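# Fetch bottle LB from fridge bin to bench, shut door

## Task

Remove the bottle marked LB from the bin inside the refrigerator and set it upright on the bench, keeping the other three bottles upright inside the refrigerator, then close the refrigerator door. If no bottle carries the letters LB, take none out, close the door, and press the CALL key on the operator panel until it latches down.

## Robot and tools

Robot: two arms, left_arm and right_arm, each on its own carriage on one floor track along y at x = 0. left_rail carries left_arm and is always the carriage at larger y; right_rail carries right_arm. Each arm base sits at x = 0, y = its carriage position_m, z = 0.04 m, facing +x. left_arm's fingers can fold: grip near the fingertip quarter of the pads; deeper grips may slip or over-squeeze, and a fingertip pushed into a surface folds without much resistance. right_arm's fingers are rigid.

Scene frame (used in results): fixed to the table, table top z = 0, +z up, +x the direction the arms face, +y to their left, y = 0 at the track middle. The table starts at x = 0.17 m. Gripper frame: fingers point along its +z, open and close along its y; a block juts about 10 cm toward its +x. end_effector_position is the point between the closed pads.

execute_actions(actions, cameras): runs actions in sequence. An action may hold rows, steps, until, and rail commands. rows: up to 15 rows, each lasting one control step (1/30 s). Every row is one flat list of 18 numbers, all in [-1, 1], covering both arms even if one is idle: left dx, dy, dz, rx, ry, rz, left gripper position, force_limit, speed, then the same nine for the right arm. dx..rz are offsets, not poses: measured from that arm's Hand target as it stood when the action began, along that Hand target's own axes. Every row in an action counts from that same start, so later rows do not add up, but a new action or call starts afresh, so sending the same offset again moves further. Scale: 1.0 = 0.6 m for dx/dy/dz and 180 degrees for rx/ry/rz (one rotation vector). To ramp gently, increase the offset a little each row (0.01 per row is about 0.18 m/s). steps: 1 to 450, default 15, at least the number of rows; after the last row the arm keeps heading to that row's target. until: ends the action early when rail conditions hold, e.g. {"left_rail": {"position_status": ["!=", "moving"]}} or {"all": {"status": "ended"}}; numbers need a comparison (=, !=, <, <=, >, >=). An empty actions list returns all cameras.

Gripper numbers: position +1 fully open (140 mm), pads touch near -0.8, -1 closes until blocked. force_limit and speed both start at +1; lower force_limit means softer squeeze, faster close means harder grip. To keep a gripper unchanged, resend its last three numbers (0 is a real command). A successful grip shows object_status 2 (0 moving, 1 blocked while opening, 3 reached target or pads met). position_measured is in counts: 3 open, about 75 = 100 mm, 139 = 60 mm, 200 = 20 mm, 230 pads met.

move(target, speed, blend, stop_force, zero, blocking, cameras): straight-line path for both grippers. target is one 18-number row or a list of up to 15 rows, each an offset from the Hand targets at the move's start (not from the previous target), same layout and scale as rows. speed in m/s, 0.002 to 3.2, default 0.25 (turning up to twice that in rad/s). blend in m rounds corners in a list. stop_force 4 to 120 N ends an arm's path on contact; not usable with blocking=false or when the gripper turns; omit it when backing off something. zero (with stop_force) re-zeroes the force reference. blocking=false returns early; then use wait or stop before other motion. Paths cap at 10 s. The result adds a move: line (done, off_target, held, fault, moving) and limits.

Rails: in an action, {"left_rail": {"position_m": x}} (left -0.8 to 1.5 m, right -1.5 to 0.8 m), optional speed_m_s 0.01 to 1 and acceleration_factor 0.1 to 1; {"stop": true} brakes. Then run an action with until position_status != moving. Keep carriages at least 0.78 m apart. Let a carriage arrive before aiming its gripper at a scene point. Watch position_status (done, contact_stop, time_out, stopped_with_arm, stopped_for_other_arm, stopped_for_other_carriage) and position_answer (taken, not_taken) and resend as needed.

wait(seconds 0 to 10): lets time pass holding commands. stop(): brakes a running move. zoom_image(camera, region [x0,y0,x1,y1] pixels, at most 504 each side) on the latest images of cam_high, cam_low, cam_bench_left, cam_bench_mid, cam_bench_right, cam_left_wrist, cam_right_wrist. zero_wrist_force(arm). finished_scene(scene=1) ends the scene for good.

Results: end_effector_position (m), end_effector_quat_wxyz, velocities in the scene frame; Hand target (base for next offsets); Joint positions per arm: rail, shoulder pan, shoulder lift, elbow, wrist 1, wrist 2, wrist 3; joint torques; Wrist force/torque in gripper axes; Motor temperatures; object_status; Tool commands.

Avoid: dropping or tipping bottles, letting anything leave the table (track and metal strip count as off), hitting fixed or heavy items hard, pushing past firm contact (stiff arms fault; about 150 N force or joint torque limits stop an arm for 10 s), arms or carriages touching each other, moving close past an arm's own base, heavy twist on the gripper, and motors overheating from long stretched or loaded holds.

Each tool is called after ">>>" as name(argument=value, ...), one argument or row to a line, values as JSON.

## Session

>>> execute_actions(
  actions=[],
)

Scene clock: 0.00 s.
left_arm: end_effector_position=(+0.3563, +1.2697, +0.5790) position_measured=3 object_status=3 end_effector_quat_wxyz=(+0.000, +0.000, +1.000, +0.000) | right_arm: end_effector_position=(+0.3563, -1.2742, +0.5790) position_measured=3 object_status=3 end_effector_quat_wxyz=(+0.000, +0.000, +1.000, +0.000)
Joint positions: left_arm=[1.191 -0.281 -2.157 1.821 -1.235 -1.571 -0.28] | right_arm=[-1.353 -0.281 -2.157 1.821 -1.235 -1.571 -0.281]
Joint velocities: within noise
Joint torques (N m): no reading
Motor temperatures (°C): left_arm=[34 34 41 41 29 29] | right_arm=[33 33 33 34 36 33]
Wrist force (N): no reading
Wrist torque (N m): no reading
Wrist force, peak (N): no reading
Hand target: left_arm +0.3563, +1.2697, +0.5790; +0.000, +0.000, +1.000, +0.000 | right_arm +0.3563, -1.2742, +0.5790; +0.000, +0.000, +1.000, +0.000
Tool commands: left_gripper/position=+1.0 left_gripper/force_limit=+1.0 left_gripper/speed=+1.0 right_gripper/position=+1.0 right_gripper/force_limit=+1.0 right_gripper/speed=+1.0
left_rail: position_m=1.191 position_status=done
right_rail: position_m=-1.353 position_status=done

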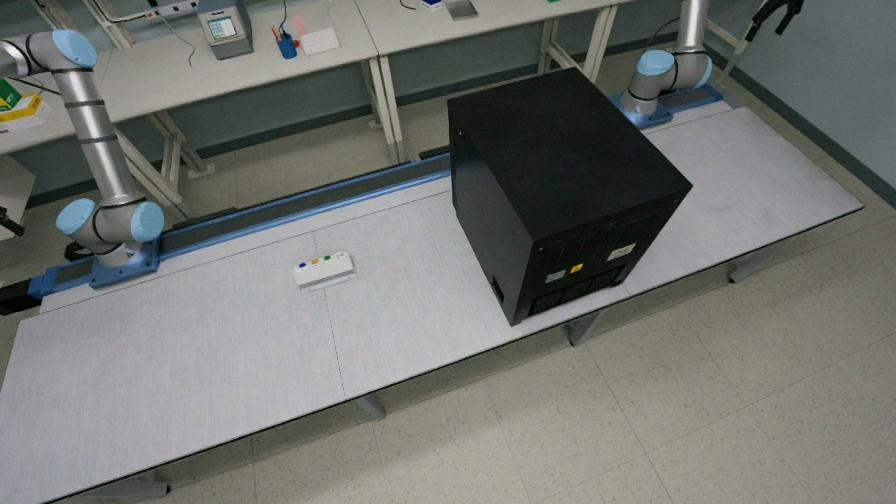

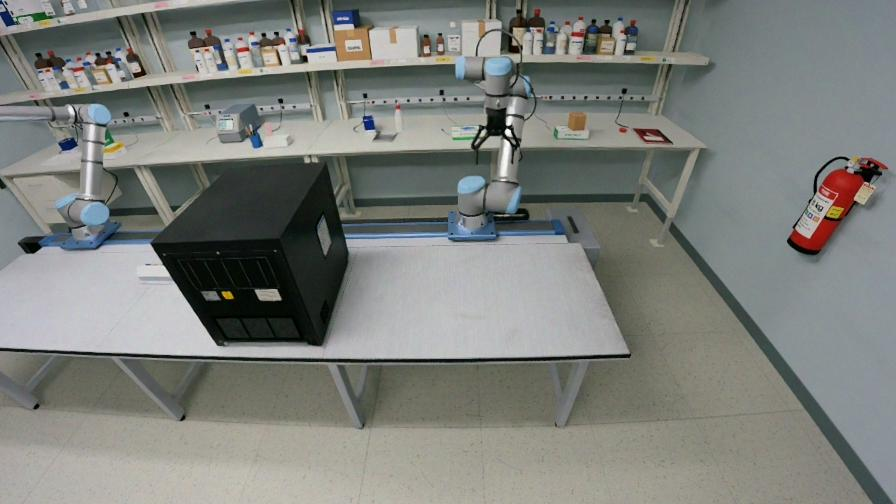

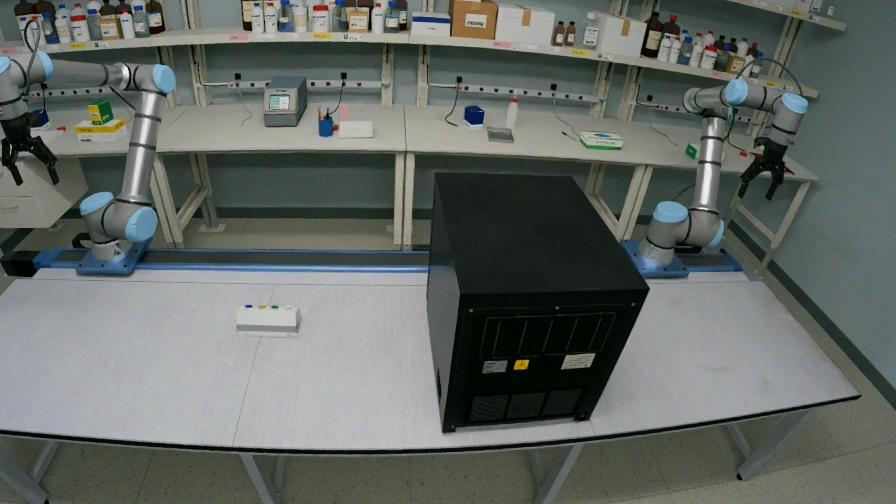

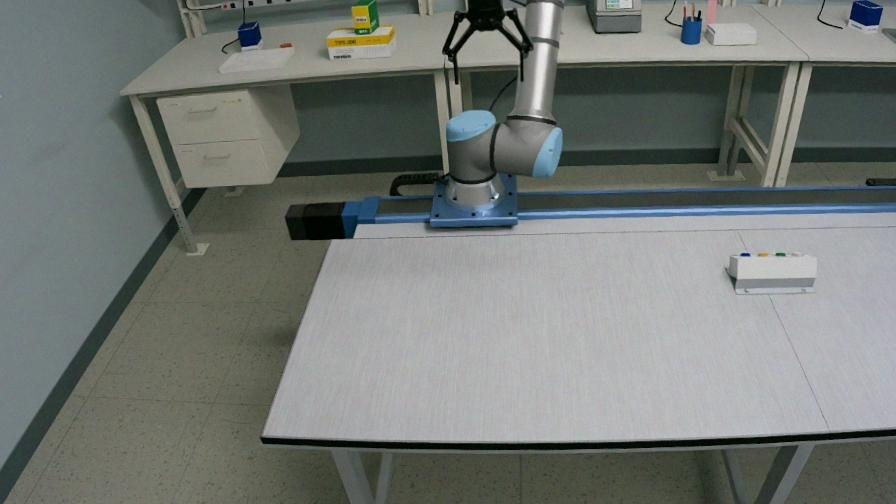

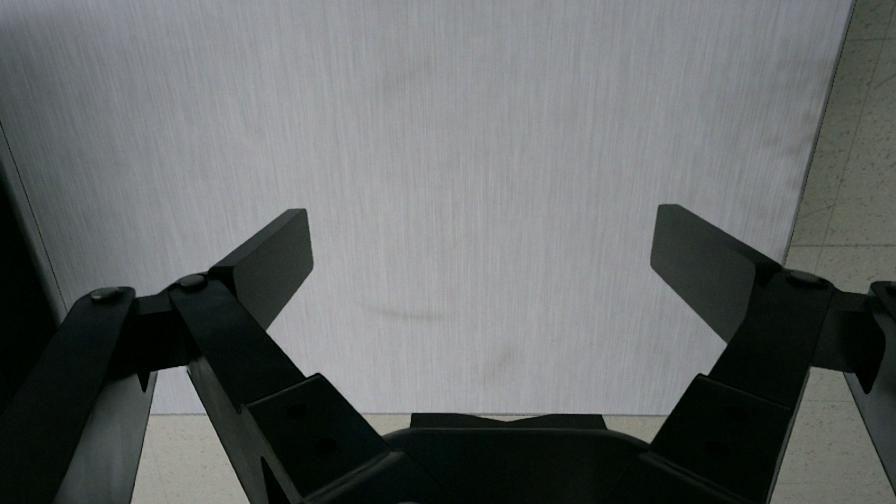

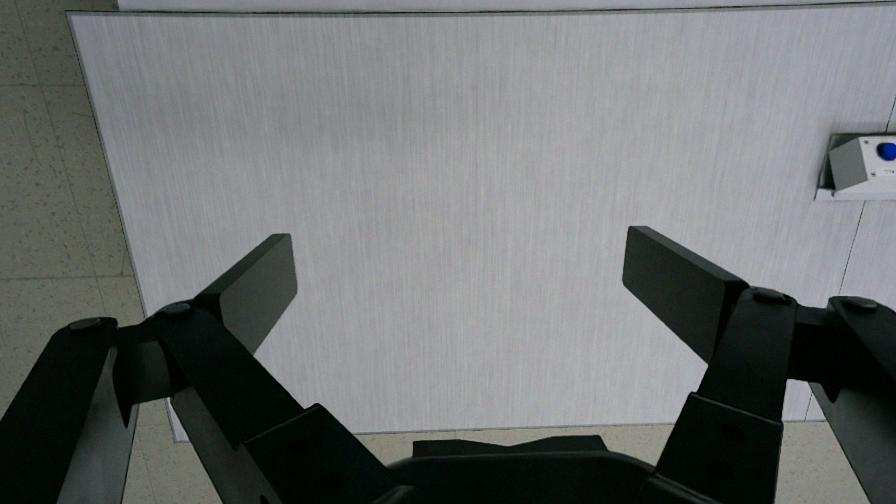

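>>> execute_actions(
  actions=[
    {"left_rail":{"position_m":1.5},"right_rail":{"position_m":-0.8},"steps":150,"until":{"all":{"status":"ended"}}},
  ],
)

>>> move(
  target=[
    [-0.0728,-0.8812,0.0483,0.265,0.1325,-0.265,1,1,1,-0.0728,0.6,0.0483,-0.265,0.1325,0.265,1,1,1],
  ],
  speed=0.4,
)

Scene clock: 82.53 s.
left_arm: end_effector_position=(+0.3563, +1.5786, +0.5790) position_measured=3 object_status=3 end_effector_quat_wxyz=(+0.000, +0.000, +1.000, +0.000) | right_arm: end_effector_position=(+0.3563, -0.7214, +0.5790) position_measured=3 object_status=3 end_effector_quat_wxyz=(+0.000, +0.000, +1.000, +0.000)
Joint positions: left_arm=[1.5 -0.281 -2.157 1.821 -1.235 -1.571 -0.281] | right_arm=[-0.8 -0.281 -2.157 1.821 -1.235 -1.571 -0.281]
Joint torques (N m): left_arm=[1.71 0.96 -52.79 -4.57 0.08 0.22] | right_arm=[1.33 3.61 -43.56 -4.93 -0.19 -0.44]
Wrist force (N): left_arm=[-0.2 0.0 0.4] | right_arm=[0.2 -0.1 -0.3]
Wrist torque (N m): left_arm=[0.00 0.04 0.00] | right_arm=[-0.02 -0.05 0.00]
Wrist force, peak (N): left_arm=[0.2 -2.4 0.4] | right_arm=[0.2 -2.8 0.2]
Hand target: left_arm +0.3563, +1.5786, +0.5790; +0.000, +0.000, +1.000, +0.000 | right_arm +0.3563, -0.7214, +0.5790; +0.000, +0.000, +1.000, +0.000
Tool commands: left_gripper/position=+1.0 left_gripper/force_limit=+1.0 left_gripper/speed=+1.0 right_gripper/position=+1.0 right_gripper/force_limit=+1.0 right_gripper/speed=+1.0
left_rail: position_m=1.500 position_status=done
right_rail: position_m=-0.800 position_status=done

Scene clock: 85.03 s.
left_arm: end_effector_position=(+0.4000, +1.0499, +0.5500) position_measured=3 object_status=3 end_effector_quat_wxyz=(-0.195, -0.390, +0.811, -0.390) | right_arm: end_effector_position=(+0.4000, -0.3614, +0.5500) position_measured=3 object_status=3 end_effector_quat_wxyz=(-0.195, +0.390, +0.811, +0.390)
Joint positions: left_arm=[1.5 -0.828 -1.977 2.159 -2.495 -2.141 -1.951] | right_arm=[-0.8 -0.007 -2.061 2.055 -1.536 -0.669 0.875]
Joint torques (N m): left_arm=[-18.26 -33.49 -47.54 -7.65 0.44 -3.04] | right_arm=[7.65 -21.51 -36.05 -8.02 0.38 2.76]
Wrist force (N): left_arm=[1.2 -0.5 0.8] | right_arm=[1.4 1.6 0.5]
Wrist torque (N m): left_arm=[-0.20 -0.34 0.32] | right_arm=[0.32 -0.25 0.03]
Wrist force, peak (N): left_arm=[1.5 -1.5 3.3] | right_arm=[1.3 2.0 1.2]
Hand target: left_arm +0.4000, +1.0499, +0.5500; -0.195, -0.390, +0.811, -0.390 | right_arm +0.4000, -0.3614, +0.5500; -0.195, +0.390, +0.811, +0.390
Off the commanded pose: left_arm 0.000 m, 0 deg | right_arm 0.000 m, 0 deg.
left_rail: position_m=1.500 position_status=done
right_rail: position_m=-0.800 position_status=done
move: done

>>> move(
  target=[
    [0.5547,0.2358,0.3727,0.265,0.1325,-0.265,1,1,1,0.5635,-0.2286,0.3871,-0.265,0.1325,0.265,1,1,1],
  ],
  speed=0.4,
  cameras=["all"],
)

Scene clock: 97.33 s.
left_arm: end_effector_position=(+0.0798, +0.7701, +0.5497) position_measured=3 object_status=3 end_effector_quat_wxyz=(+0.316, +0.632, -0.316, +0.632) | right_arm: end_effector_position=(+0.0798, -0.0707, +0.5496) position_measured=3 object_status=3 end_effector_quat_wxyz=(-0.316, +0.632, +0.317, +0.632)
Joint positions: left_arm=[1.5 -2.213 -1.514 2.295 -3.922 -0.286 -3.142] | right_arm=[-0.8 1.46 -1.514 2.296 -3.923 -2.103 3.141]
Joint torques (N m): left_arm=[18.93 -27.52 -43.65 -3.25 2.51 2.66] | right_arm=[13.1 -24.8 -40.74 -6.1 -1.83 -2.71]
Wrist force (N): left_arm=[1.3 -0.9 2.3] | right_arm=[2.3 0.8 2.3]
Wrist torque (N m): left_arm=[-0.10 -0.38 -0.24] | right_arm=[0.21 -0.44 0.10]
Wrist force, peak (N): left_arm=[1.0 1.1 2.8] | right_arm=[2.8 1.7 1.3]
Hand target: left_arm +0.0798, +0.7701, +0.5497; +0.316, +0.632, -0.316, +0.632 | right_arm +0.0798, -0.0706, +0.5496; -0.316, +0.632, +0.317, +0.632
Off the commanded pose: left_arm 0.000 m, 0 deg | right_arm 0.000 m, 0 deg.
left_rail: position_m=1.500 position_status=done
right_rail: position_m=-0.800 position_status=done
move: done

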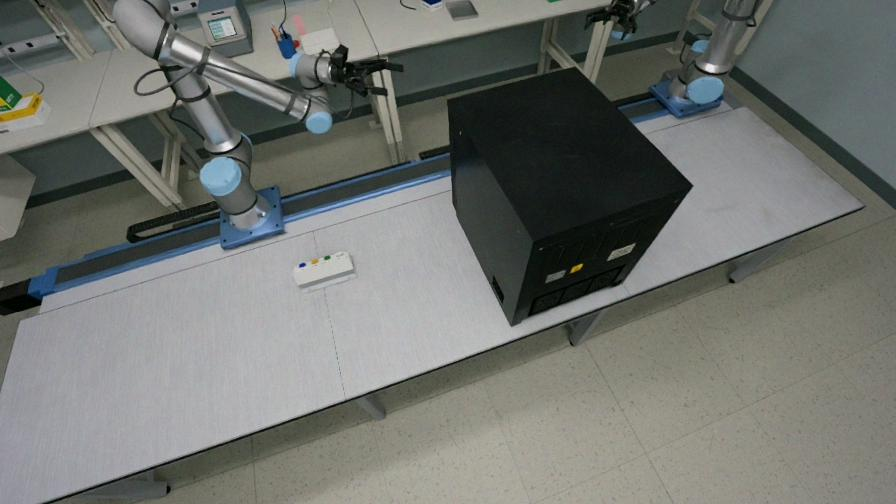

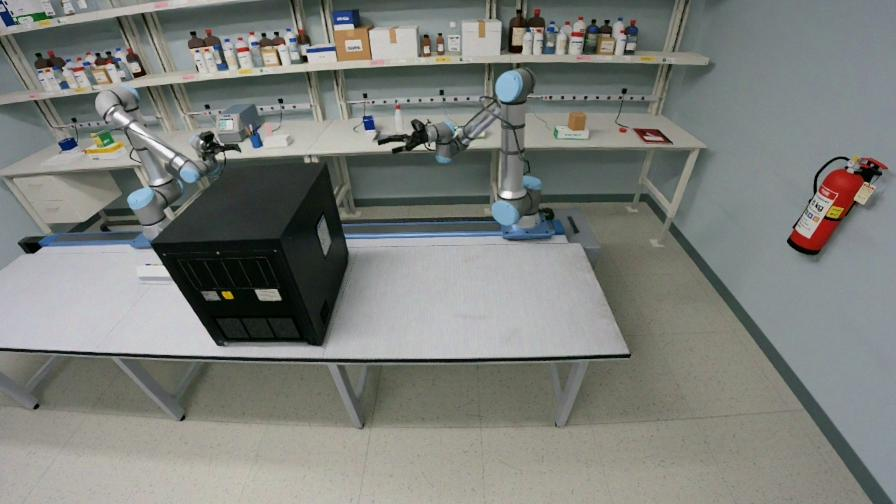

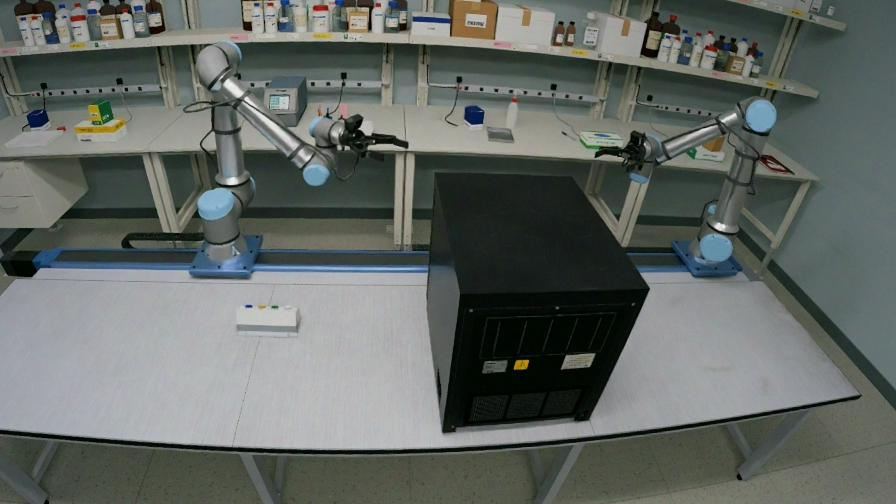

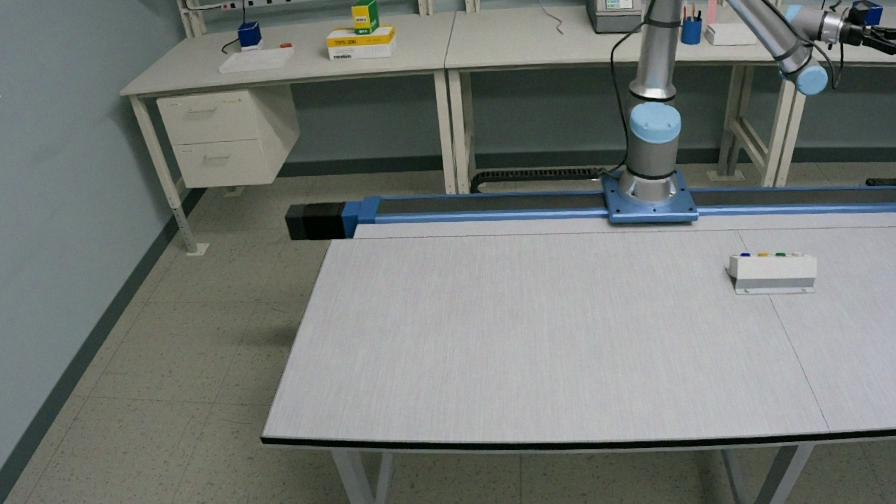

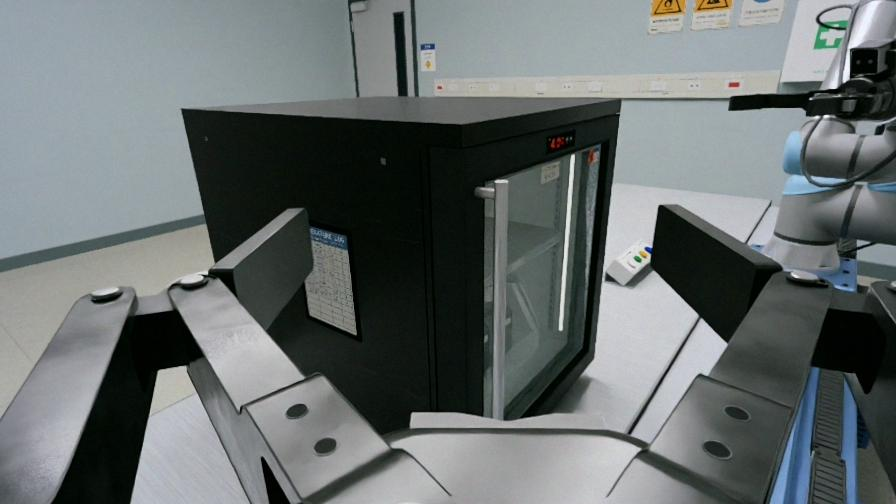

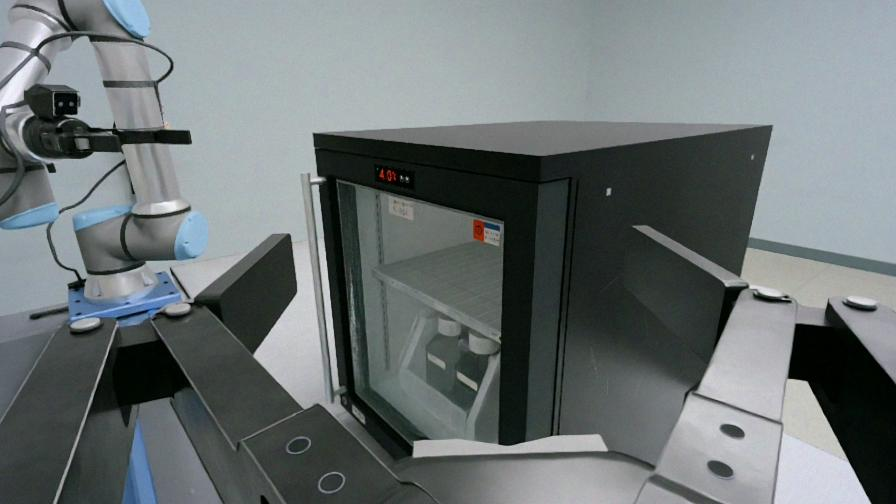

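>>> zoom_image(
  camera="cam_right_wrist",
  region=[290, 110, 610, 460],
)

>>> zoom_image(
  camera="cam_left_wrist",
  region=[400, 80, 680, 440],
)

Scaled by 1.440 from the camera's 896x504 image, which has a finer 1280x720 frame.

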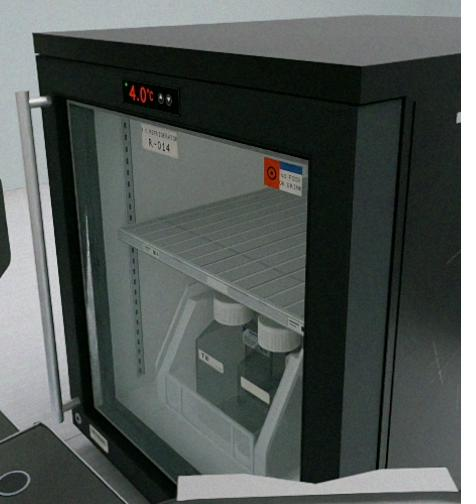

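Scaled by 1.400 from the camera's 896x504 image, which has a finer 1280x720 frame.

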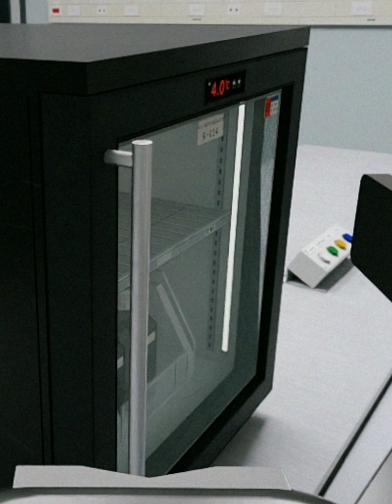

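>>> execute_actions(
  actions=[
    {"right_rail":{"position_m":-0.4},"steps":150,"until":{"right_rail":{"position_status":["!=","moving"]}}},
  ],
)

>>> move(
  target=[
    [0,0,0,0,0,0,1,1,1,-0.3333,0.1467,-0.04,-0.2952,0,0,1,1,1],
  ],
  speed=0.3,
  cameras=["cam_right_wrist","cam_left_wrist"],
)

Scene clock: 139.53 s.
left_arm: end_effector_position=(+0.0798, +0.7701, +0.5497) position_measured=3 object_status=3 end_effector_quat_wxyz=(+0.316, +0.632, -0.316, +0.632) | right_arm: end_effector_position=(+0.0798, +0.3294, +0.5496) position_measured=3 object_status=3 end_effector_quat_wxyz=(-0.316, +0.632, +0.316, +0.632)
Joint positions: left_arm=[1.5 -2.213 -1.514 2.295 -3.923 -0.286 -3.141] | right_arm=[-0.4 1.46 -1.514 2.296 -3.923 -2.103 3.141]
Joint torques (N m): left_arm=[20.82 -26.24 -44.06 -3.22 2.36 2.37] | right_arm=[-8.95 -53.55 -20.92 -0.84 -0.95 -3.3]
Wrist force (N): left_arm=[1.0 -0.9 2.0] | right_arm=[2.2 1.0 2.5]
Wrist torque (N m): left_arm=[-0.10 -0.31 -0.24] | right_arm=[0.23 -0.41 0.09]
Wrist force, peak (N): left_arm=[1.4 -0.9 2.8] | right_arm=[2.4 -0.2 4.0]
Hand target: left_arm +0.0798, +0.7701, +0.5497; +0.316, +0.632, -0.316, +0.632 | right_arm +0.0798, +0.3294, +0.5496; -0.316, +0.632, +0.317, +0.632
Tool commands: left_gripper/position=+1.0 left_gripper/force_limit=+1.0 left_gripper/speed=+1.0 right_gripper/position=+1.0 right_gripper/force_limit=+1.0 right_gripper/speed=+1.0
Off the commanded pose: left_arm 0.000 m, 0 deg | right_arm 0.000 m, 0 deg.
left_rail: position_m=1.500 position_status=done
right_rail: position_m=-0.400 position_status=done

Scene clock: 141.33 s.
left_arm: end_effector_position=(+0.0798, +0.7701, +0.5497) position_measured=3 object_status=3 end_effector_quat_wxyz=(+0.316, +0.632, -0.316, +0.632) | right_arm: end_effector_position=(+0.1146, +0.2827, +0.4198) position_measured=3 object_status=3 end_effector_quat_wxyz=(-0.118, +0.699, +0.119, +0.696)
Joint positions: left_arm=[1.5 -2.213 -1.514 2.295 -3.923 -0.286 -3.141] | right_arm=[-0.4 1.628 -1.133 2.111 -4.103 -2.863 3.157]
Joint torques (N m): left_arm=[18.19 -25.92 -43.56 -3.47 2.45 2.41] | right_arm=[-14.31 -78.19 -13.76 1.67 2.72 1.69]
Wrist force (N): left_arm=[0.9 -0.8 2.7] | right_arm=[1.7 0.9 2.1]
Wrist torque (N m): left_arm=[-0.07 -0.29 -0.23] | right_arm=[0.21 -0.31 0.10]
Wrist force, peak (N): left_arm=[1.4 -1.3 2.6] | right_arm=[-4.9 -4.3 3.6]
Hand target: left_arm +0.0798, +0.7701, +0.5497; +0.316, +0.632, -0.316, +0.632 | right_arm +0.1146, +0.2827, +0.4198; -0.118, +0.699, +0.119, +0.696 (not the last commanded pose)
Off the commanded pose: left_arm 0.000 m, 0 deg | right_arm 0.078 m, 19 deg.
left_rail: position_m=1.500 position_status=done
right_rail: position_m=-0.400 position_status=done
move: held (right_arm; a check stopped the path); limits=held
pose unreachable (right arm): on one or more control steps of this call, first in action 0 (counted from 0), this arm could not follow its commanded pose, so it was not sent that pose on those steps. It may still have moved: this result reports where it is.
cause: moving toward the commanded pose would bring two parts of the arm too close to each other (its gripper and another part of the arm, with joints 5 (wrist 1) to 7 (wrist 3) between them, 10 mm apart when it was first held).
Images, in order (width x height): cam_left_wrist 896x504, cam_right_wrist 896x504.

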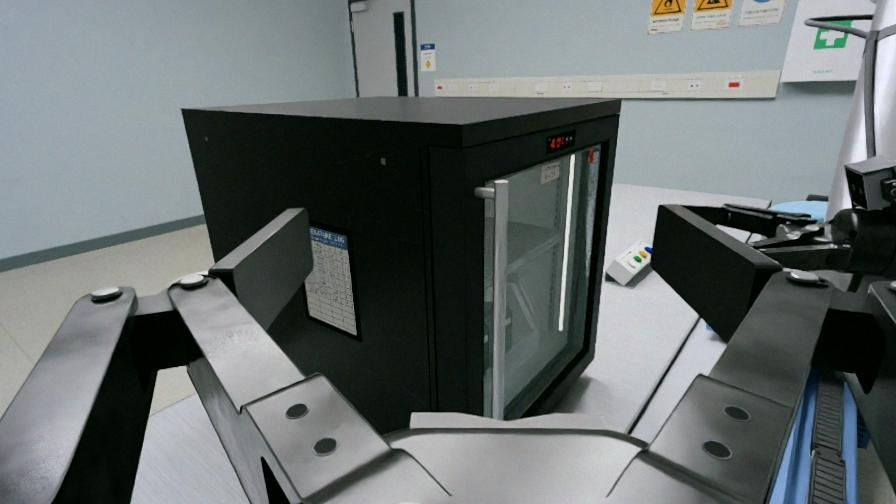

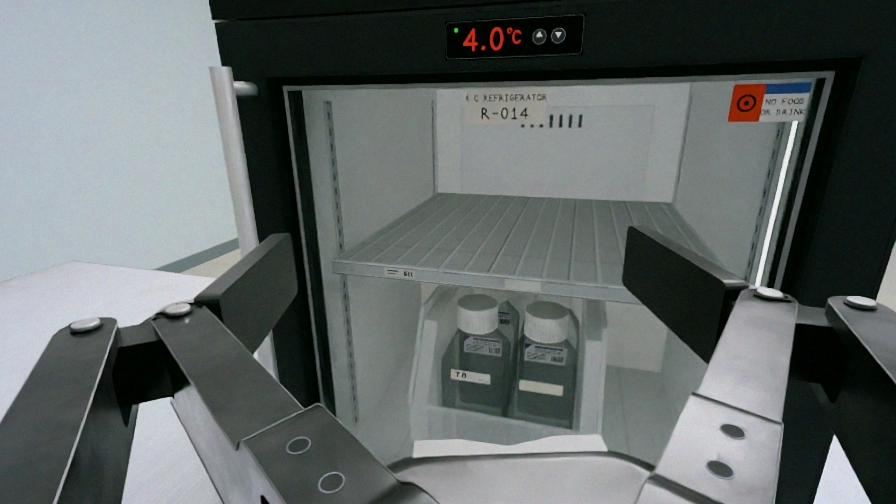

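>>> zoom_image(
  camera="cam_right_wrist",
  region=[410, 270, 620, 450],
)

Scaled by 2.400 from the camera's 896x504 image, which has a finer 1280x720 frame.

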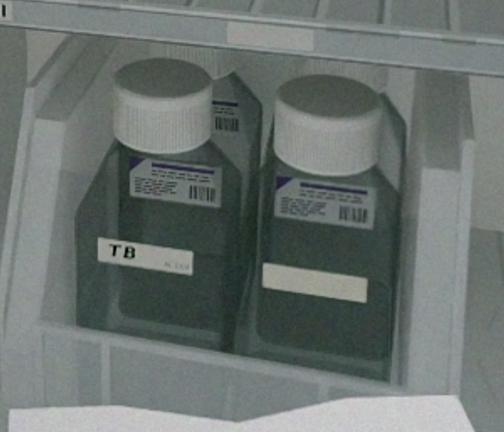

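>>> execute_actions(
  actions=[
    {"right_rail":{"position_m":-0.7},"steps":150,"until":{"right_rail":{"position_status":["!=","moving"]}}},
  ],
)

>>> move(
  target=[
    [0,0,0,0,0,0,1,1,1,-0.1,-0.7034,0.2443,0.0594,0,0,-0.39,0,0],
  ],
  speed=0.25,
  cameras=["cam_right_wrist","cam_left_wrist"],
)

Scene clock: 267.20 s.
left_arm: end_effector_position=(+0.0798, +0.7701, +0.5497) position_measured=3 object_status=3 end_effector_quat_wxyz=(+0.316, +0.632, -0.316, +0.632) | right_arm: end_effector_position=(+0.1146, -0.0173, +0.4198) position_measured=3 object_status=3 end_effector_quat_wxyz=(-0.118, +0.699, +0.119, +0.696)
Joint positions: left_arm=[1.5 -2.213 -1.514 2.295 -3.923 -0.286 -3.141] | right_arm=[-0.7 1.628 -1.133 2.111 -4.103 -2.862 3.157]
Joint torques (N m): left_arm=[19.46 -25.26 -42.85 -3.21 2.71 2.1] | right_arm=[6.76 -58.24 -33.56 0.32 0.48 2.01]
Wrist force (N): left_arm=[1.2 -1.2 2.4] | right_arm=[2.0 1.0 2.1]
Wrist torque (N m): left_arm=[-0.16 -0.37 -0.23] | right_arm=[0.25 -0.38 0.07]
Wrist force, peak (N): left_arm=[1.5 -1.4 2.8] | right_arm=[1.9 -1.1 3.1]
Hand target: left_arm +0.0798, +0.7701, +0.5497; +0.316, +0.632, -0.316, +0.632 | right_arm +0.1146, -0.0173, +0.4198; -0.118, +0.699, +0.119, +0.696 (not the last commanded pose)
Tool commands: left_gripper/position=+1.0 left_gripper/force_limit=+1.0 left_gripper/speed=+1.0 right_gripper/position=+1.0 right_gripper/force_limit=+1.0 right_gripper/speed=+1.0
Off the commanded pose: left_arm 0.000 m, 0 deg | right_arm 0.078 m, 19 deg.
left_rail: position_m=1.500 position_status=done
right_rail: position_m=-0.700 position_status=done

Scene clock: 269.73 s.
left_arm: end_effector_position=(+0.0798, +0.7701, +0.5497) position_measured=3 object_status=3 end_effector_quat_wxyz=(+0.316, +0.632, -0.316, +0.632) | right_arm: end_effector_position=(+0.1135, +0.4293, +0.3590) position_measured=178 object_status=3 end_effector_quat_wxyz=(-0.183, +0.685, +0.183, +0.682)
Joint positions: left_arm=[1.5 -2.213 -1.514 2.295 -3.923 -0.286 -3.141] | right_arm=[-0.7 1.579 -0.622 1.253 -3.763 -2.627 3.15]
Joint torques (N m): left_arm=[18.57 -21.81 -45.53 -3.36 2.45 1.63] | right_arm=[-11.9 -96.04 -46.57 1.3 2.74 -2.97]
Wrist force (N): left_arm=[1.3 -1.2 2.3] | right_arm=[1.9 0.6 2.3]
Wrist torque (N m): left_arm=[-0.16 -0.39 -0.23] | right_arm=[0.13 -0.46 0.14]
Wrist force, peak (N): left_arm=[1.5 -1.0 2.6] | right_arm=[2.1 3.0 1.8]
Hand target: left_arm +0.0798, +0.7701, +0.5497; +0.316, +0.632, -0.316, +0.632 | right_arm +0.1135, +0.4294, +0.3590; -0.183, +0.685, +0.183, +0.682
Off the commanded pose: left_arm 0.000 m, 0 deg | right_arm 0.000 m, 0 deg.
left_rail: position_m=1.500 position_status=done
right_rail: position_m=-0.700 position_status=done
move: done
Images, in order (width x height): cam_left_wrist 896x504, cam_right_wrist 896x504.

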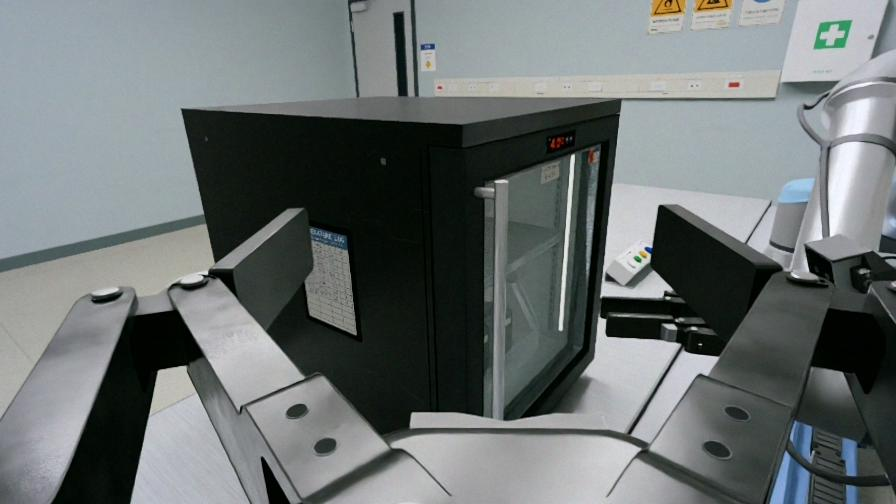

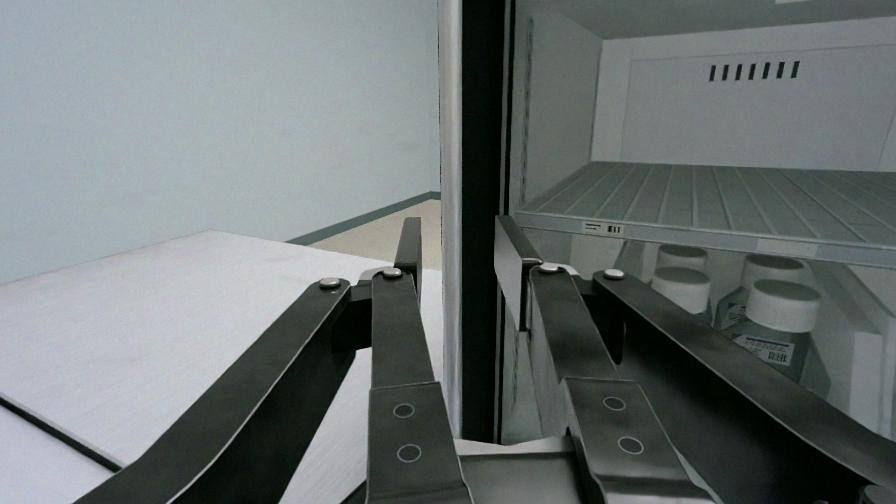

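>>> move(
  target=[
    [0,0,0,0,0,0,1,1,1,0,0,0.172,0,0,0,-0.39,0,0],
  ],
  speed=0.06,
  stop_force=15,
  cameras=["cam_right_wrist"],
)

Scene clock: 277.97 s.
left_arm: end_effector_position=(+0.0798, +0.7701, +0.5497) position_measured=3 object_status=3 end_effector_quat_wxyz=(+0.316, +0.632, -0.316, +0.632) | right_arm: end_effector_position=(+0.2029, +0.4809, +0.3586) position_measured=178 object_status=3 end_effector_quat_wxyz=(-0.183, +0.685, +0.183, +0.682)
Joint positions: left_arm=[1.5 -2.213 -1.514 2.295 -3.923 -0.286 -3.141] | right_arm=[-0.7 1.489 -0.564 1.134 -3.703 -2.537 3.149]
Joint torques (N m): left_arm=[18.56 -25.5 -43.39 -2.88 2.03 2.15] | right_arm=[-12.39 -102.09 -47.71 1.32 2.9 -3.09]
Wrist force (N): left_arm=[1.0 -0.8 2.0] | right_arm=[2.3 0.8 2.6]
Wrist torque (N m): left_arm=[-0.08 -0.32 -0.23] | right_arm=[0.21 -0.52 0.10]
Wrist force, peak (N): left_arm=[1.4 -1.3 2.8] | right_arm=[2.1 0.9 3.6]
Hand target: left_arm +0.0798, +0.7701, +0.5497; +0.316, +0.632, -0.316, +0.632 | right_arm +0.2029, +0.4809, +0.3586; -0.183, +0.685, +0.183, +0.682
Off the commanded pose: left_arm 0.000 m, 0 deg | right_arm 0.000 m, 0 deg.
left_rail: position_m=1.500 position_status=done
right_rail: position_m=-0.700 position_status=done
move: done
Images, in order (width x height): cam_right_wrist 896x504.

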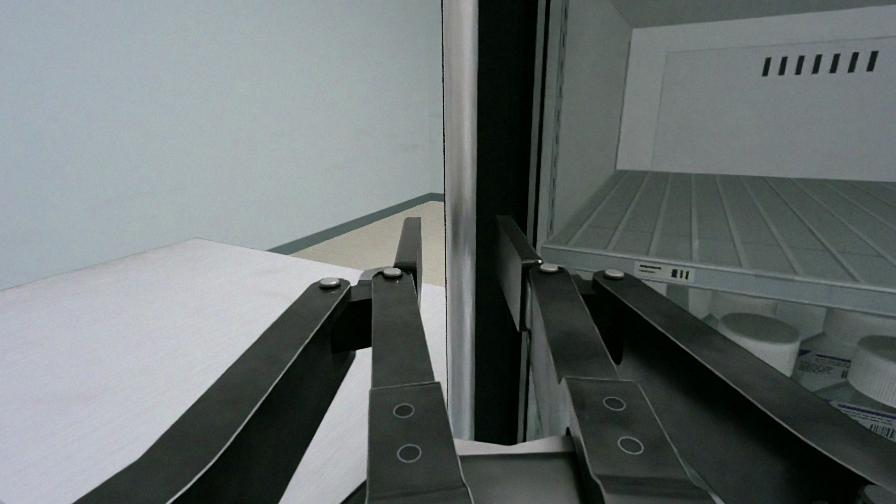

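>>> execute_actions(
  actions=[
    {"rows":[[0,0,0,0,0,0,1,1,1,0,0,0,0,0,0,-1,0,-1]],"steps":60},
  ],
  cameras=["cam_right_wrist"],
)

Scene clock: 286.43 s.
left_arm: end_effector_position=(+0.0798, +0.7701, +0.5497) position_measured=3 object_status=3 end_effector_quat_wxyz=(+0.316, +0.632, -0.316, +0.632) | right_arm: end_effector_position=(+0.2029, +0.4809, +0.3586) position_measured=232 object_status=3 end_effector_quat_wxyz=(-0.183, +0.685, +0.183, +0.682)
Joint positions: left_arm=[1.5 -2.213 -1.514 2.295 -3.923 -0.286 -3.141] | right_arm=[-0.7 1.489 -0.564 1.134 -3.703 -2.537 3.149]
Joint torques (N m): left_arm=[17.1 -25.81 -44.66 -3.42 2.12 2.34] | right_arm=[-12.24 -101.59 -47.07 0.98 2.95 -2.74]
Wrist force (N): left_arm=[0.7 -1.1 2.5] | right_arm=[2.2 0.7 2.4]
Wrist torque (N m): left_arm=[-0.14 -0.25 -0.23] | right_arm=[0.17 -0.51 0.10]
Wrist force, peak (N): left_arm=[1.3 -1.3 2.7] | right_arm=[2.6 0.5 2.8]
Hand target: left_arm +0.0798, +0.7701, +0.5497; +0.316, +0.632, -0.316, +0.632 | right_arm +0.2029, +0.4809, +0.3586; -0.183, +0.685, +0.183, +0.682
Off the commanded pose: left_arm 0.000 m, 0 deg | right_arm 0.000 m, 0 deg.
left_rail: position_m=1.500 position_status=done
right_rail: position_m=-0.700 position_status=done
Images, in order (width x height): cam_right_wrist 896x504.

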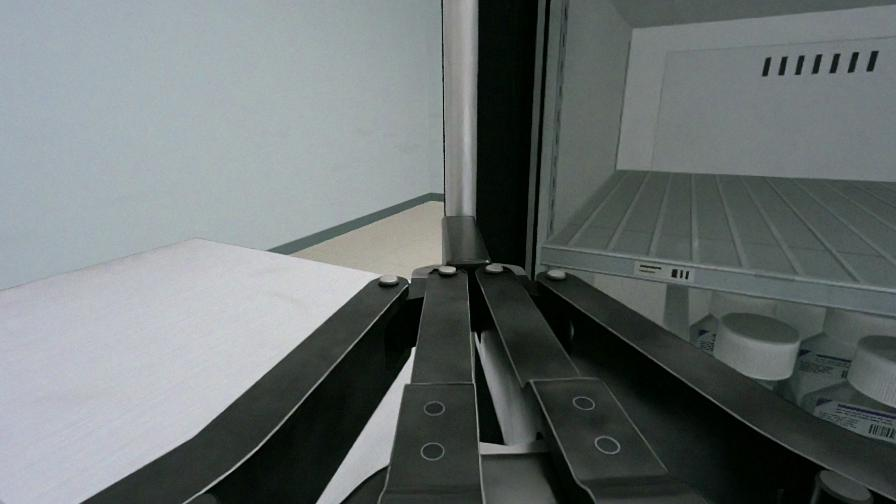

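>>> execute_actions(
  actions=[
    {"rows":[[0,0,0,0,0,0,1,1,1,0,0,0,0,0,0,-0.39,0,0]],"steps":30},
  ],
)

>>> move(
  target=[
    [0,0,0,0,0,0,1,1,1,0,0,0.035,0,0,0,-0.39,0,0],
  ],
  speed=0.04,
  stop_force=10,
  cameras=["cam_right_wrist"],
)

Scene clock: 292.90 s.
left_arm: end_effector_position=(+0.0798, +0.7701, +0.5497) position_measured=3 object_status=3 end_effector_quat_wxyz=(+0.316, +0.632, -0.316, +0.632) | right_arm: end_effector_position=(+0.2029, +0.4809, +0.3586) position_measured=178 object_status=3 end_effector_quat_wxyz=(-0.183, +0.685, +0.183, +0.682)
Joint positions: left_arm=[1.5 -2.213 -1.514 2.295 -3.923 -0.286 -3.141] | right_arm=[-0.7 1.489 -0.564 1.134 -3.703 -2.537 3.149]
Joint torques (N m): left_arm=[15.55 -27.5 -43.18 -2.77 2.21 2.12] | right_arm=[-11.85 -105.48 -46.27 0.93 2.9 -3.09]
Wrist force (N): left_arm=[1.0 -1.0 2.0] | right_arm=[2.2 0.8 2.5]
Wrist torque (N m): left_arm=[-0.12 -0.31 -0.24] | right_arm=[0.21 -0.49 0.10]
Wrist force, peak (N): left_arm=[1.5 -1.3 2.5] | right_arm=[2.5 1.0 2.9]
Hand target: left_arm +0.0798, +0.7701, +0.5497; +0.316, +0.632, -0.316, +0.632 | right_arm +0.2029, +0.4809, +0.3586; -0.183, +0.685, +0.183, +0.682
Off the commanded pose: left_arm 0.000 m, 0 deg | right_arm 0.000 m, 0 deg.
left_rail: position_m=1.500 position_status=done
right_rail: position_m=-0.700 position_status=done

Scene clock: 294.43 s.
left_arm: end_effector_position=(+0.0798, +0.7701, +0.5497) position_measured=3 object_status=3 end_effector_quat_wxyz=(+0.316, +0.632, -0.316, +0.632) | right_arm: end_effector_position=(+0.2211, +0.4914, +0.3585) position_measured=178 object_status=3 end_effector_quat_wxyz=(-0.183, +0.685, +0.183, +0.682)
Joint positions: left_arm=[1.5 -2.213 -1.514 2.295 -3.923 -0.286 -3.141] | right_arm=[-0.7 1.472 -0.55 1.105 -3.688 -2.52 3.148]
Joint torques (N m): left_arm=[17.44 -24.9 -43.82 -2.99 2.41 2] | right_arm=[-12.54 -105.3 -47.2 0.91 2.77 -2.85]
Wrist force (N): left_arm=[0.9 -0.9 2.6] | right_arm=[2.3 1.0 2.6]
Wrist torque (N m): left_arm=[-0.10 -0.30 -0.23] | right_arm=[0.23 -0.51 0.11]
Wrist force, peak (N): left_arm=[1.3 -1.2 2.6] | right_arm=[2.0 1.1 3.1]
Hand target: left_arm +0.0798, +0.7701, +0.5497; +0.316, +0.632, -0.316, +0.632 | right_arm +0.2211, +0.4914, +0.3585; -0.183, +0.685, +0.183, +0.682
Off the commanded pose: left_arm 0.000 m, 0 deg | right_arm 0.000 m, 0 deg.
left_rail: position_m=1.500 position_status=done
right_rail: position_m=-0.700 position_status=done
move: done
Images, in order (width x height): cam_right_wrist 896x504.

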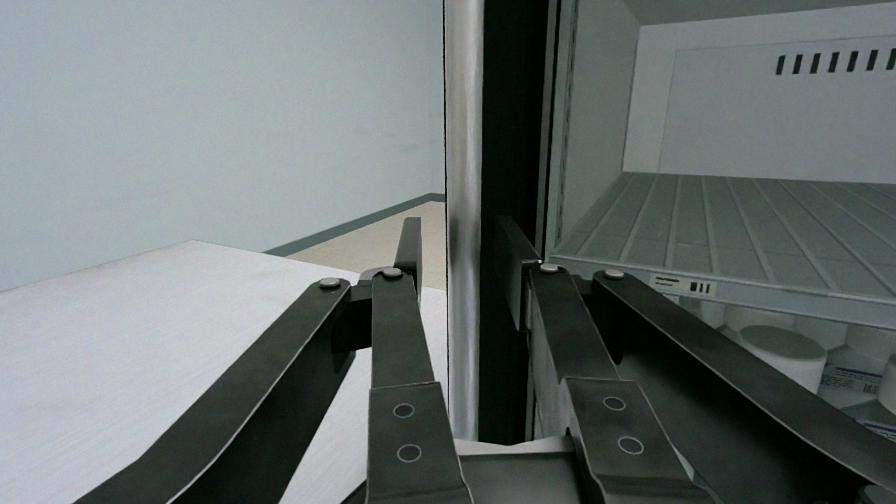

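>>> execute_actions(
  actions=[
    {"rows":[[0,0,0,0,0,0,1,1,1,0,0,0,0,0,0,-1,0,-1]],"steps":60},
  ],
  cameras=["cam_right_wrist"],
)

Scene clock: 303.77 s.
left_arm: end_effector_position=(+0.0798, +0.7701, +0.5497) position_measured=3 object_status=3 end_effector_quat_wxyz=(+0.316, +0.632, -0.316, +0.632) | right_arm: end_effector_position=(+0.2211, +0.4914, +0.3585) position_measured=210 object_status=2 end_effector_quat_wxyz=(-0.182, +0.685, +0.183, +0.682)
Joint positions: left_arm=[1.5 -2.213 -1.514 2.295 -3.923 -0.286 -3.141] | right_arm=[-0.7 1.472 -0.55 1.105 -3.688 -2.52 3.148]
Joint torques (N m): left_arm=[14.03 -25.18 -44.4 -2.83 2.5 2.35] | right_arm=[42.58 -102.03 -46.71 7.94 28.71 -3.07]
Wrist force (N): left_arm=[1.3 -1.3 2.3] | right_arm=[-1.9 78.4 -30.5]
Wrist torque (N m): left_arm=[-0.18 -0.38 -0.23] | right_arm=[-1.08 -0.48 0.19]
Wrist force, peak (N): left_arm=[1.6 -1.4 2.9] | right_arm=[-1.9 78.4 -30.5]
Hand target: left_arm +0.0798, +0.7701, +0.5497; +0.316, +0.632, -0.316, +0.632 | right_arm +0.2211, +0.4914, +0.3585; -0.183, +0.685, +0.183, +0.682
Off the commanded pose: left_arm 0.000 m, 0 deg | right_arm 0.000 m, 0 deg.
left_rail: position_m=1.500 position_status=done
right_rail: position_m=-0.700 position_status=done
Images, in order (width x height): cam_right_wrist 896x504.

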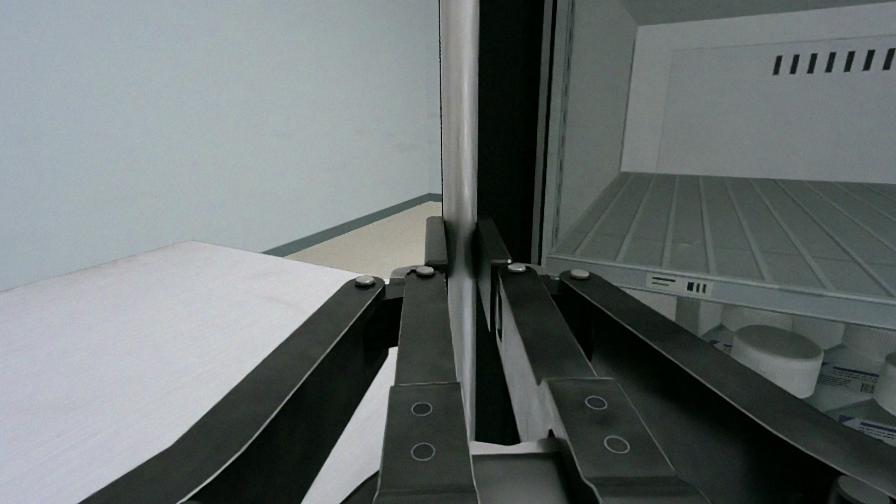

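>>> move(
  target=[
    [0,0,0,0,0,0,1,1,1,0,0.006,0,0,0,0,-1,0,-1],
    [0,0,0,0,0,0,1,1,1,0,-0.0154,-0.0614,0.0278,0,0,-1,0,-1],
  ],
  speed=[0.02,0.06],
  cameras=["cam_right_wrist"],
)

Scene clock: 322.17 s.
left_arm: end_effector_position=(+0.0798, +0.7701, +0.5497) position_measured=3 object_status=3 end_effector_quat_wxyz=(+0.316, +0.632, -0.316, +0.632) | right_arm: end_effector_position=(+0.1847, +0.4809, +0.3586) position_measured=210 object_status=2 end_effector_quat_wxyz=(-0.212, +0.676, +0.212, +0.673)
Joint positions: left_arm=[1.5 -2.213 -1.514 2.295 -3.923 -0.286 -3.141] | right_arm=[-0.7 1.49 -0.601 1.21 -3.744 -2.451 3.148]
Joint torques (N m): left_arm=[16.02 -25.66 -45.34 -3 2.69 2.6] | right_arm=[15.73 -132.61 -28.14 -4.97 5.65 -2.95]
Wrist force (N): left_arm=[1.4 -1.0 2.3] | right_arm=[-0.3 7.2 1.0]
Wrist torque (N m): left_arm=[-0.11 -0.41 -0.24] | right_arm=[0.00 -0.42 0.20]
Wrist force, peak (N): left_arm=[0.9 -1.0 3.0] | right_arm=[-1.7 78.6 -30.6]
Hand target: left_arm +0.0798, +0.7701, +0.5497; +0.316, +0.632, -0.316, +0.632 | right_arm +0.1846, +0.4809, +0.3586; -0.212, +0.676, +0.213, +0.673
Off the commanded pose: left_arm 0.000 m, 0 deg | right_arm 0.000 m, 0 deg.
left_rail: position_m=1.500 position_status=done
right_rail: position_m=-0.700 position_status=done
move: done
Images, in order (width x height): cam_right_wrist 896x504.

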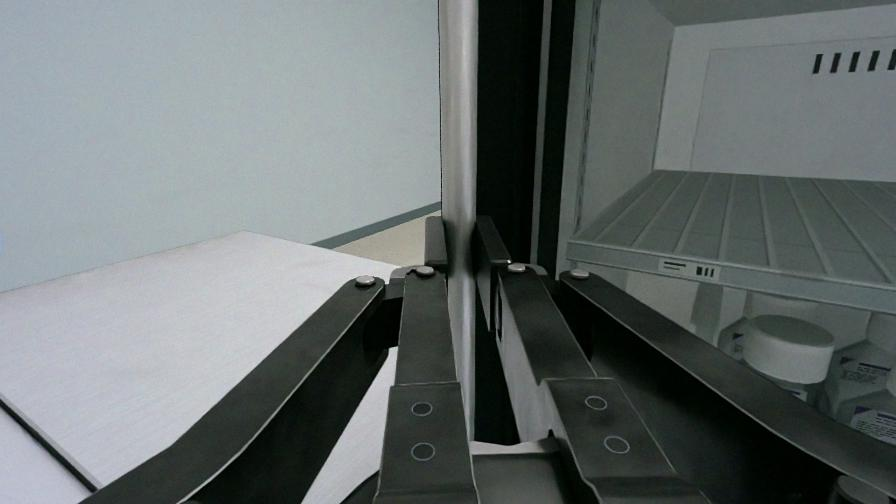

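>>> move(
  target=[
    [0,0,0,0,0,0,1,1,1,0,-0.0373,-0.1228,0.0556,0,0,-1,0,-1],
    [0,0,0,0,0,0,1,1,1,0,-0.0528,-0.2507,0.1111,0,0,-1,0,-1],
    [0,0,0,0,0,0,1,1,1,0,-0.0458,-0.3792,0.1667,0,0,-1,0,-1],
    [0,0,0,0,0,0,1,1,1,0,-0.0167,-0.5042,0.2222,0,0,-1,0,-1],
  ],
  speed=0.12,
  blend=0.02,
  cameras=["cam_right_wrist","cam_bench_left","cam_left_wrist"],
)

Scene clock: 335.37 s.
left_arm: end_effector_position=(+0.0798, +0.7701, +0.5497) position_measured=3 object_status=3 end_effector_quat_wxyz=(+0.316, +0.632, -0.316, +0.632) | right_arm: end_effector_position=(-0.0691, +0.3159, +0.3601) position_measured=210 object_status=2 end_effector_quat_wxyz=(-0.431, +0.563, +0.430, +0.560)
Joint positions: left_arm=[1.5 -2.213 -1.514 2.295 -3.923 -0.286 -3.141] | right_arm=[-0.7 1.547 -0.938 1.914 -4.115 -1.809 3.146]
Joint torques (N m): left_arm=[17.2 -25.37 -44.36 -2.17 2.5 1.75] | right_arm=[65.71 -95.73 -34 -1.51 33.61 -2.93]
Wrist force (N): left_arm=[1.2 -0.8 2.4] | right_arm=[-3.8 86.6 -28.7]
Wrist torque (N m): left_arm=[-0.06 -0.36 -0.23] | right_arm=[-0.99 -0.50 -0.03]
Wrist force, peak (N): left_arm=[1.4 -1.3 2.6] | right_arm=[-11.7 126.8 -43.9]
Hand target: left_arm +0.0798, +0.7701, +0.5497; +0.316, +0.632, -0.316, +0.632 | right_arm -0.0691, +0.3158, +0.3600; -0.431, +0.563, +0.430, +0.560
Off the commanded pose: left_arm 0.000 m, 0 deg | right_arm 0.000 m, 0 deg.
left_rail: position_m=1.500 position_status=done
right_rail: position_m=-0.700 position_status=done
move: done
Images, in order (width x height): cam_bench_left 896x504, cam_left_wrist 896x504, cam_right_wrist 896x504.

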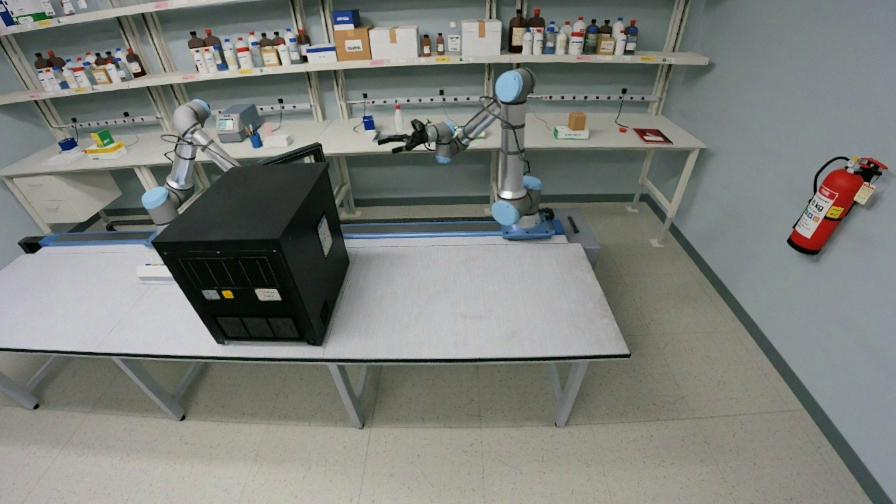

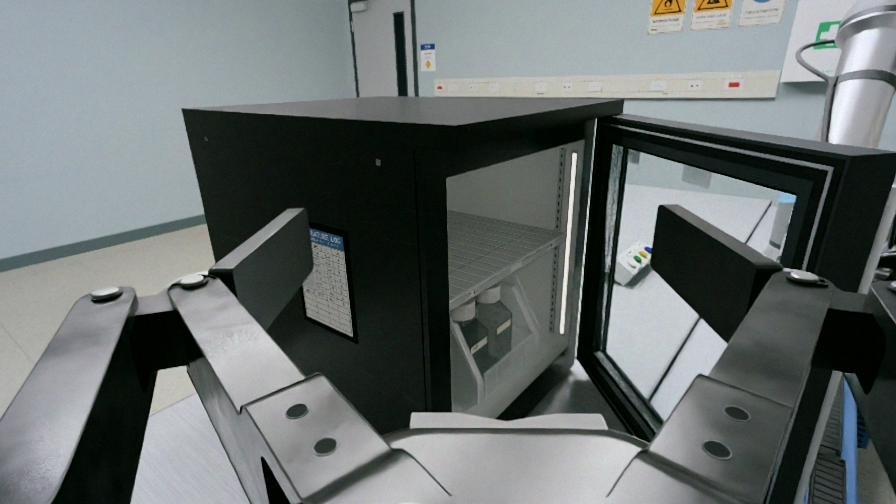

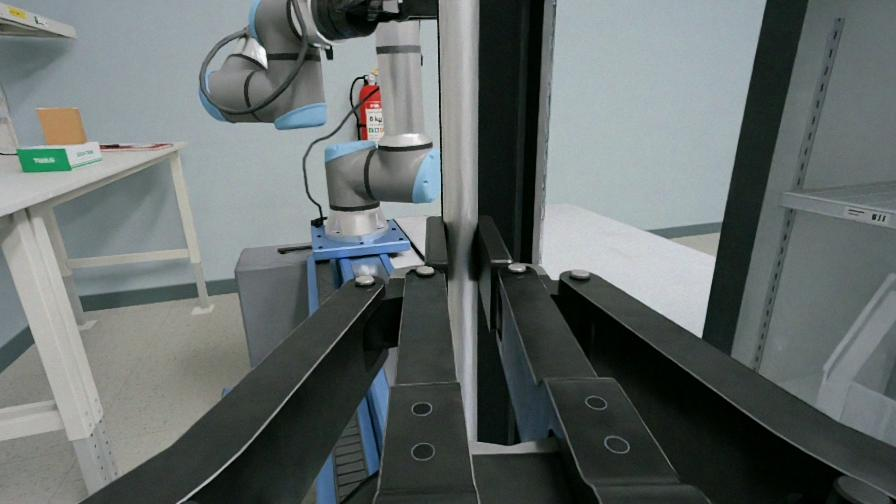

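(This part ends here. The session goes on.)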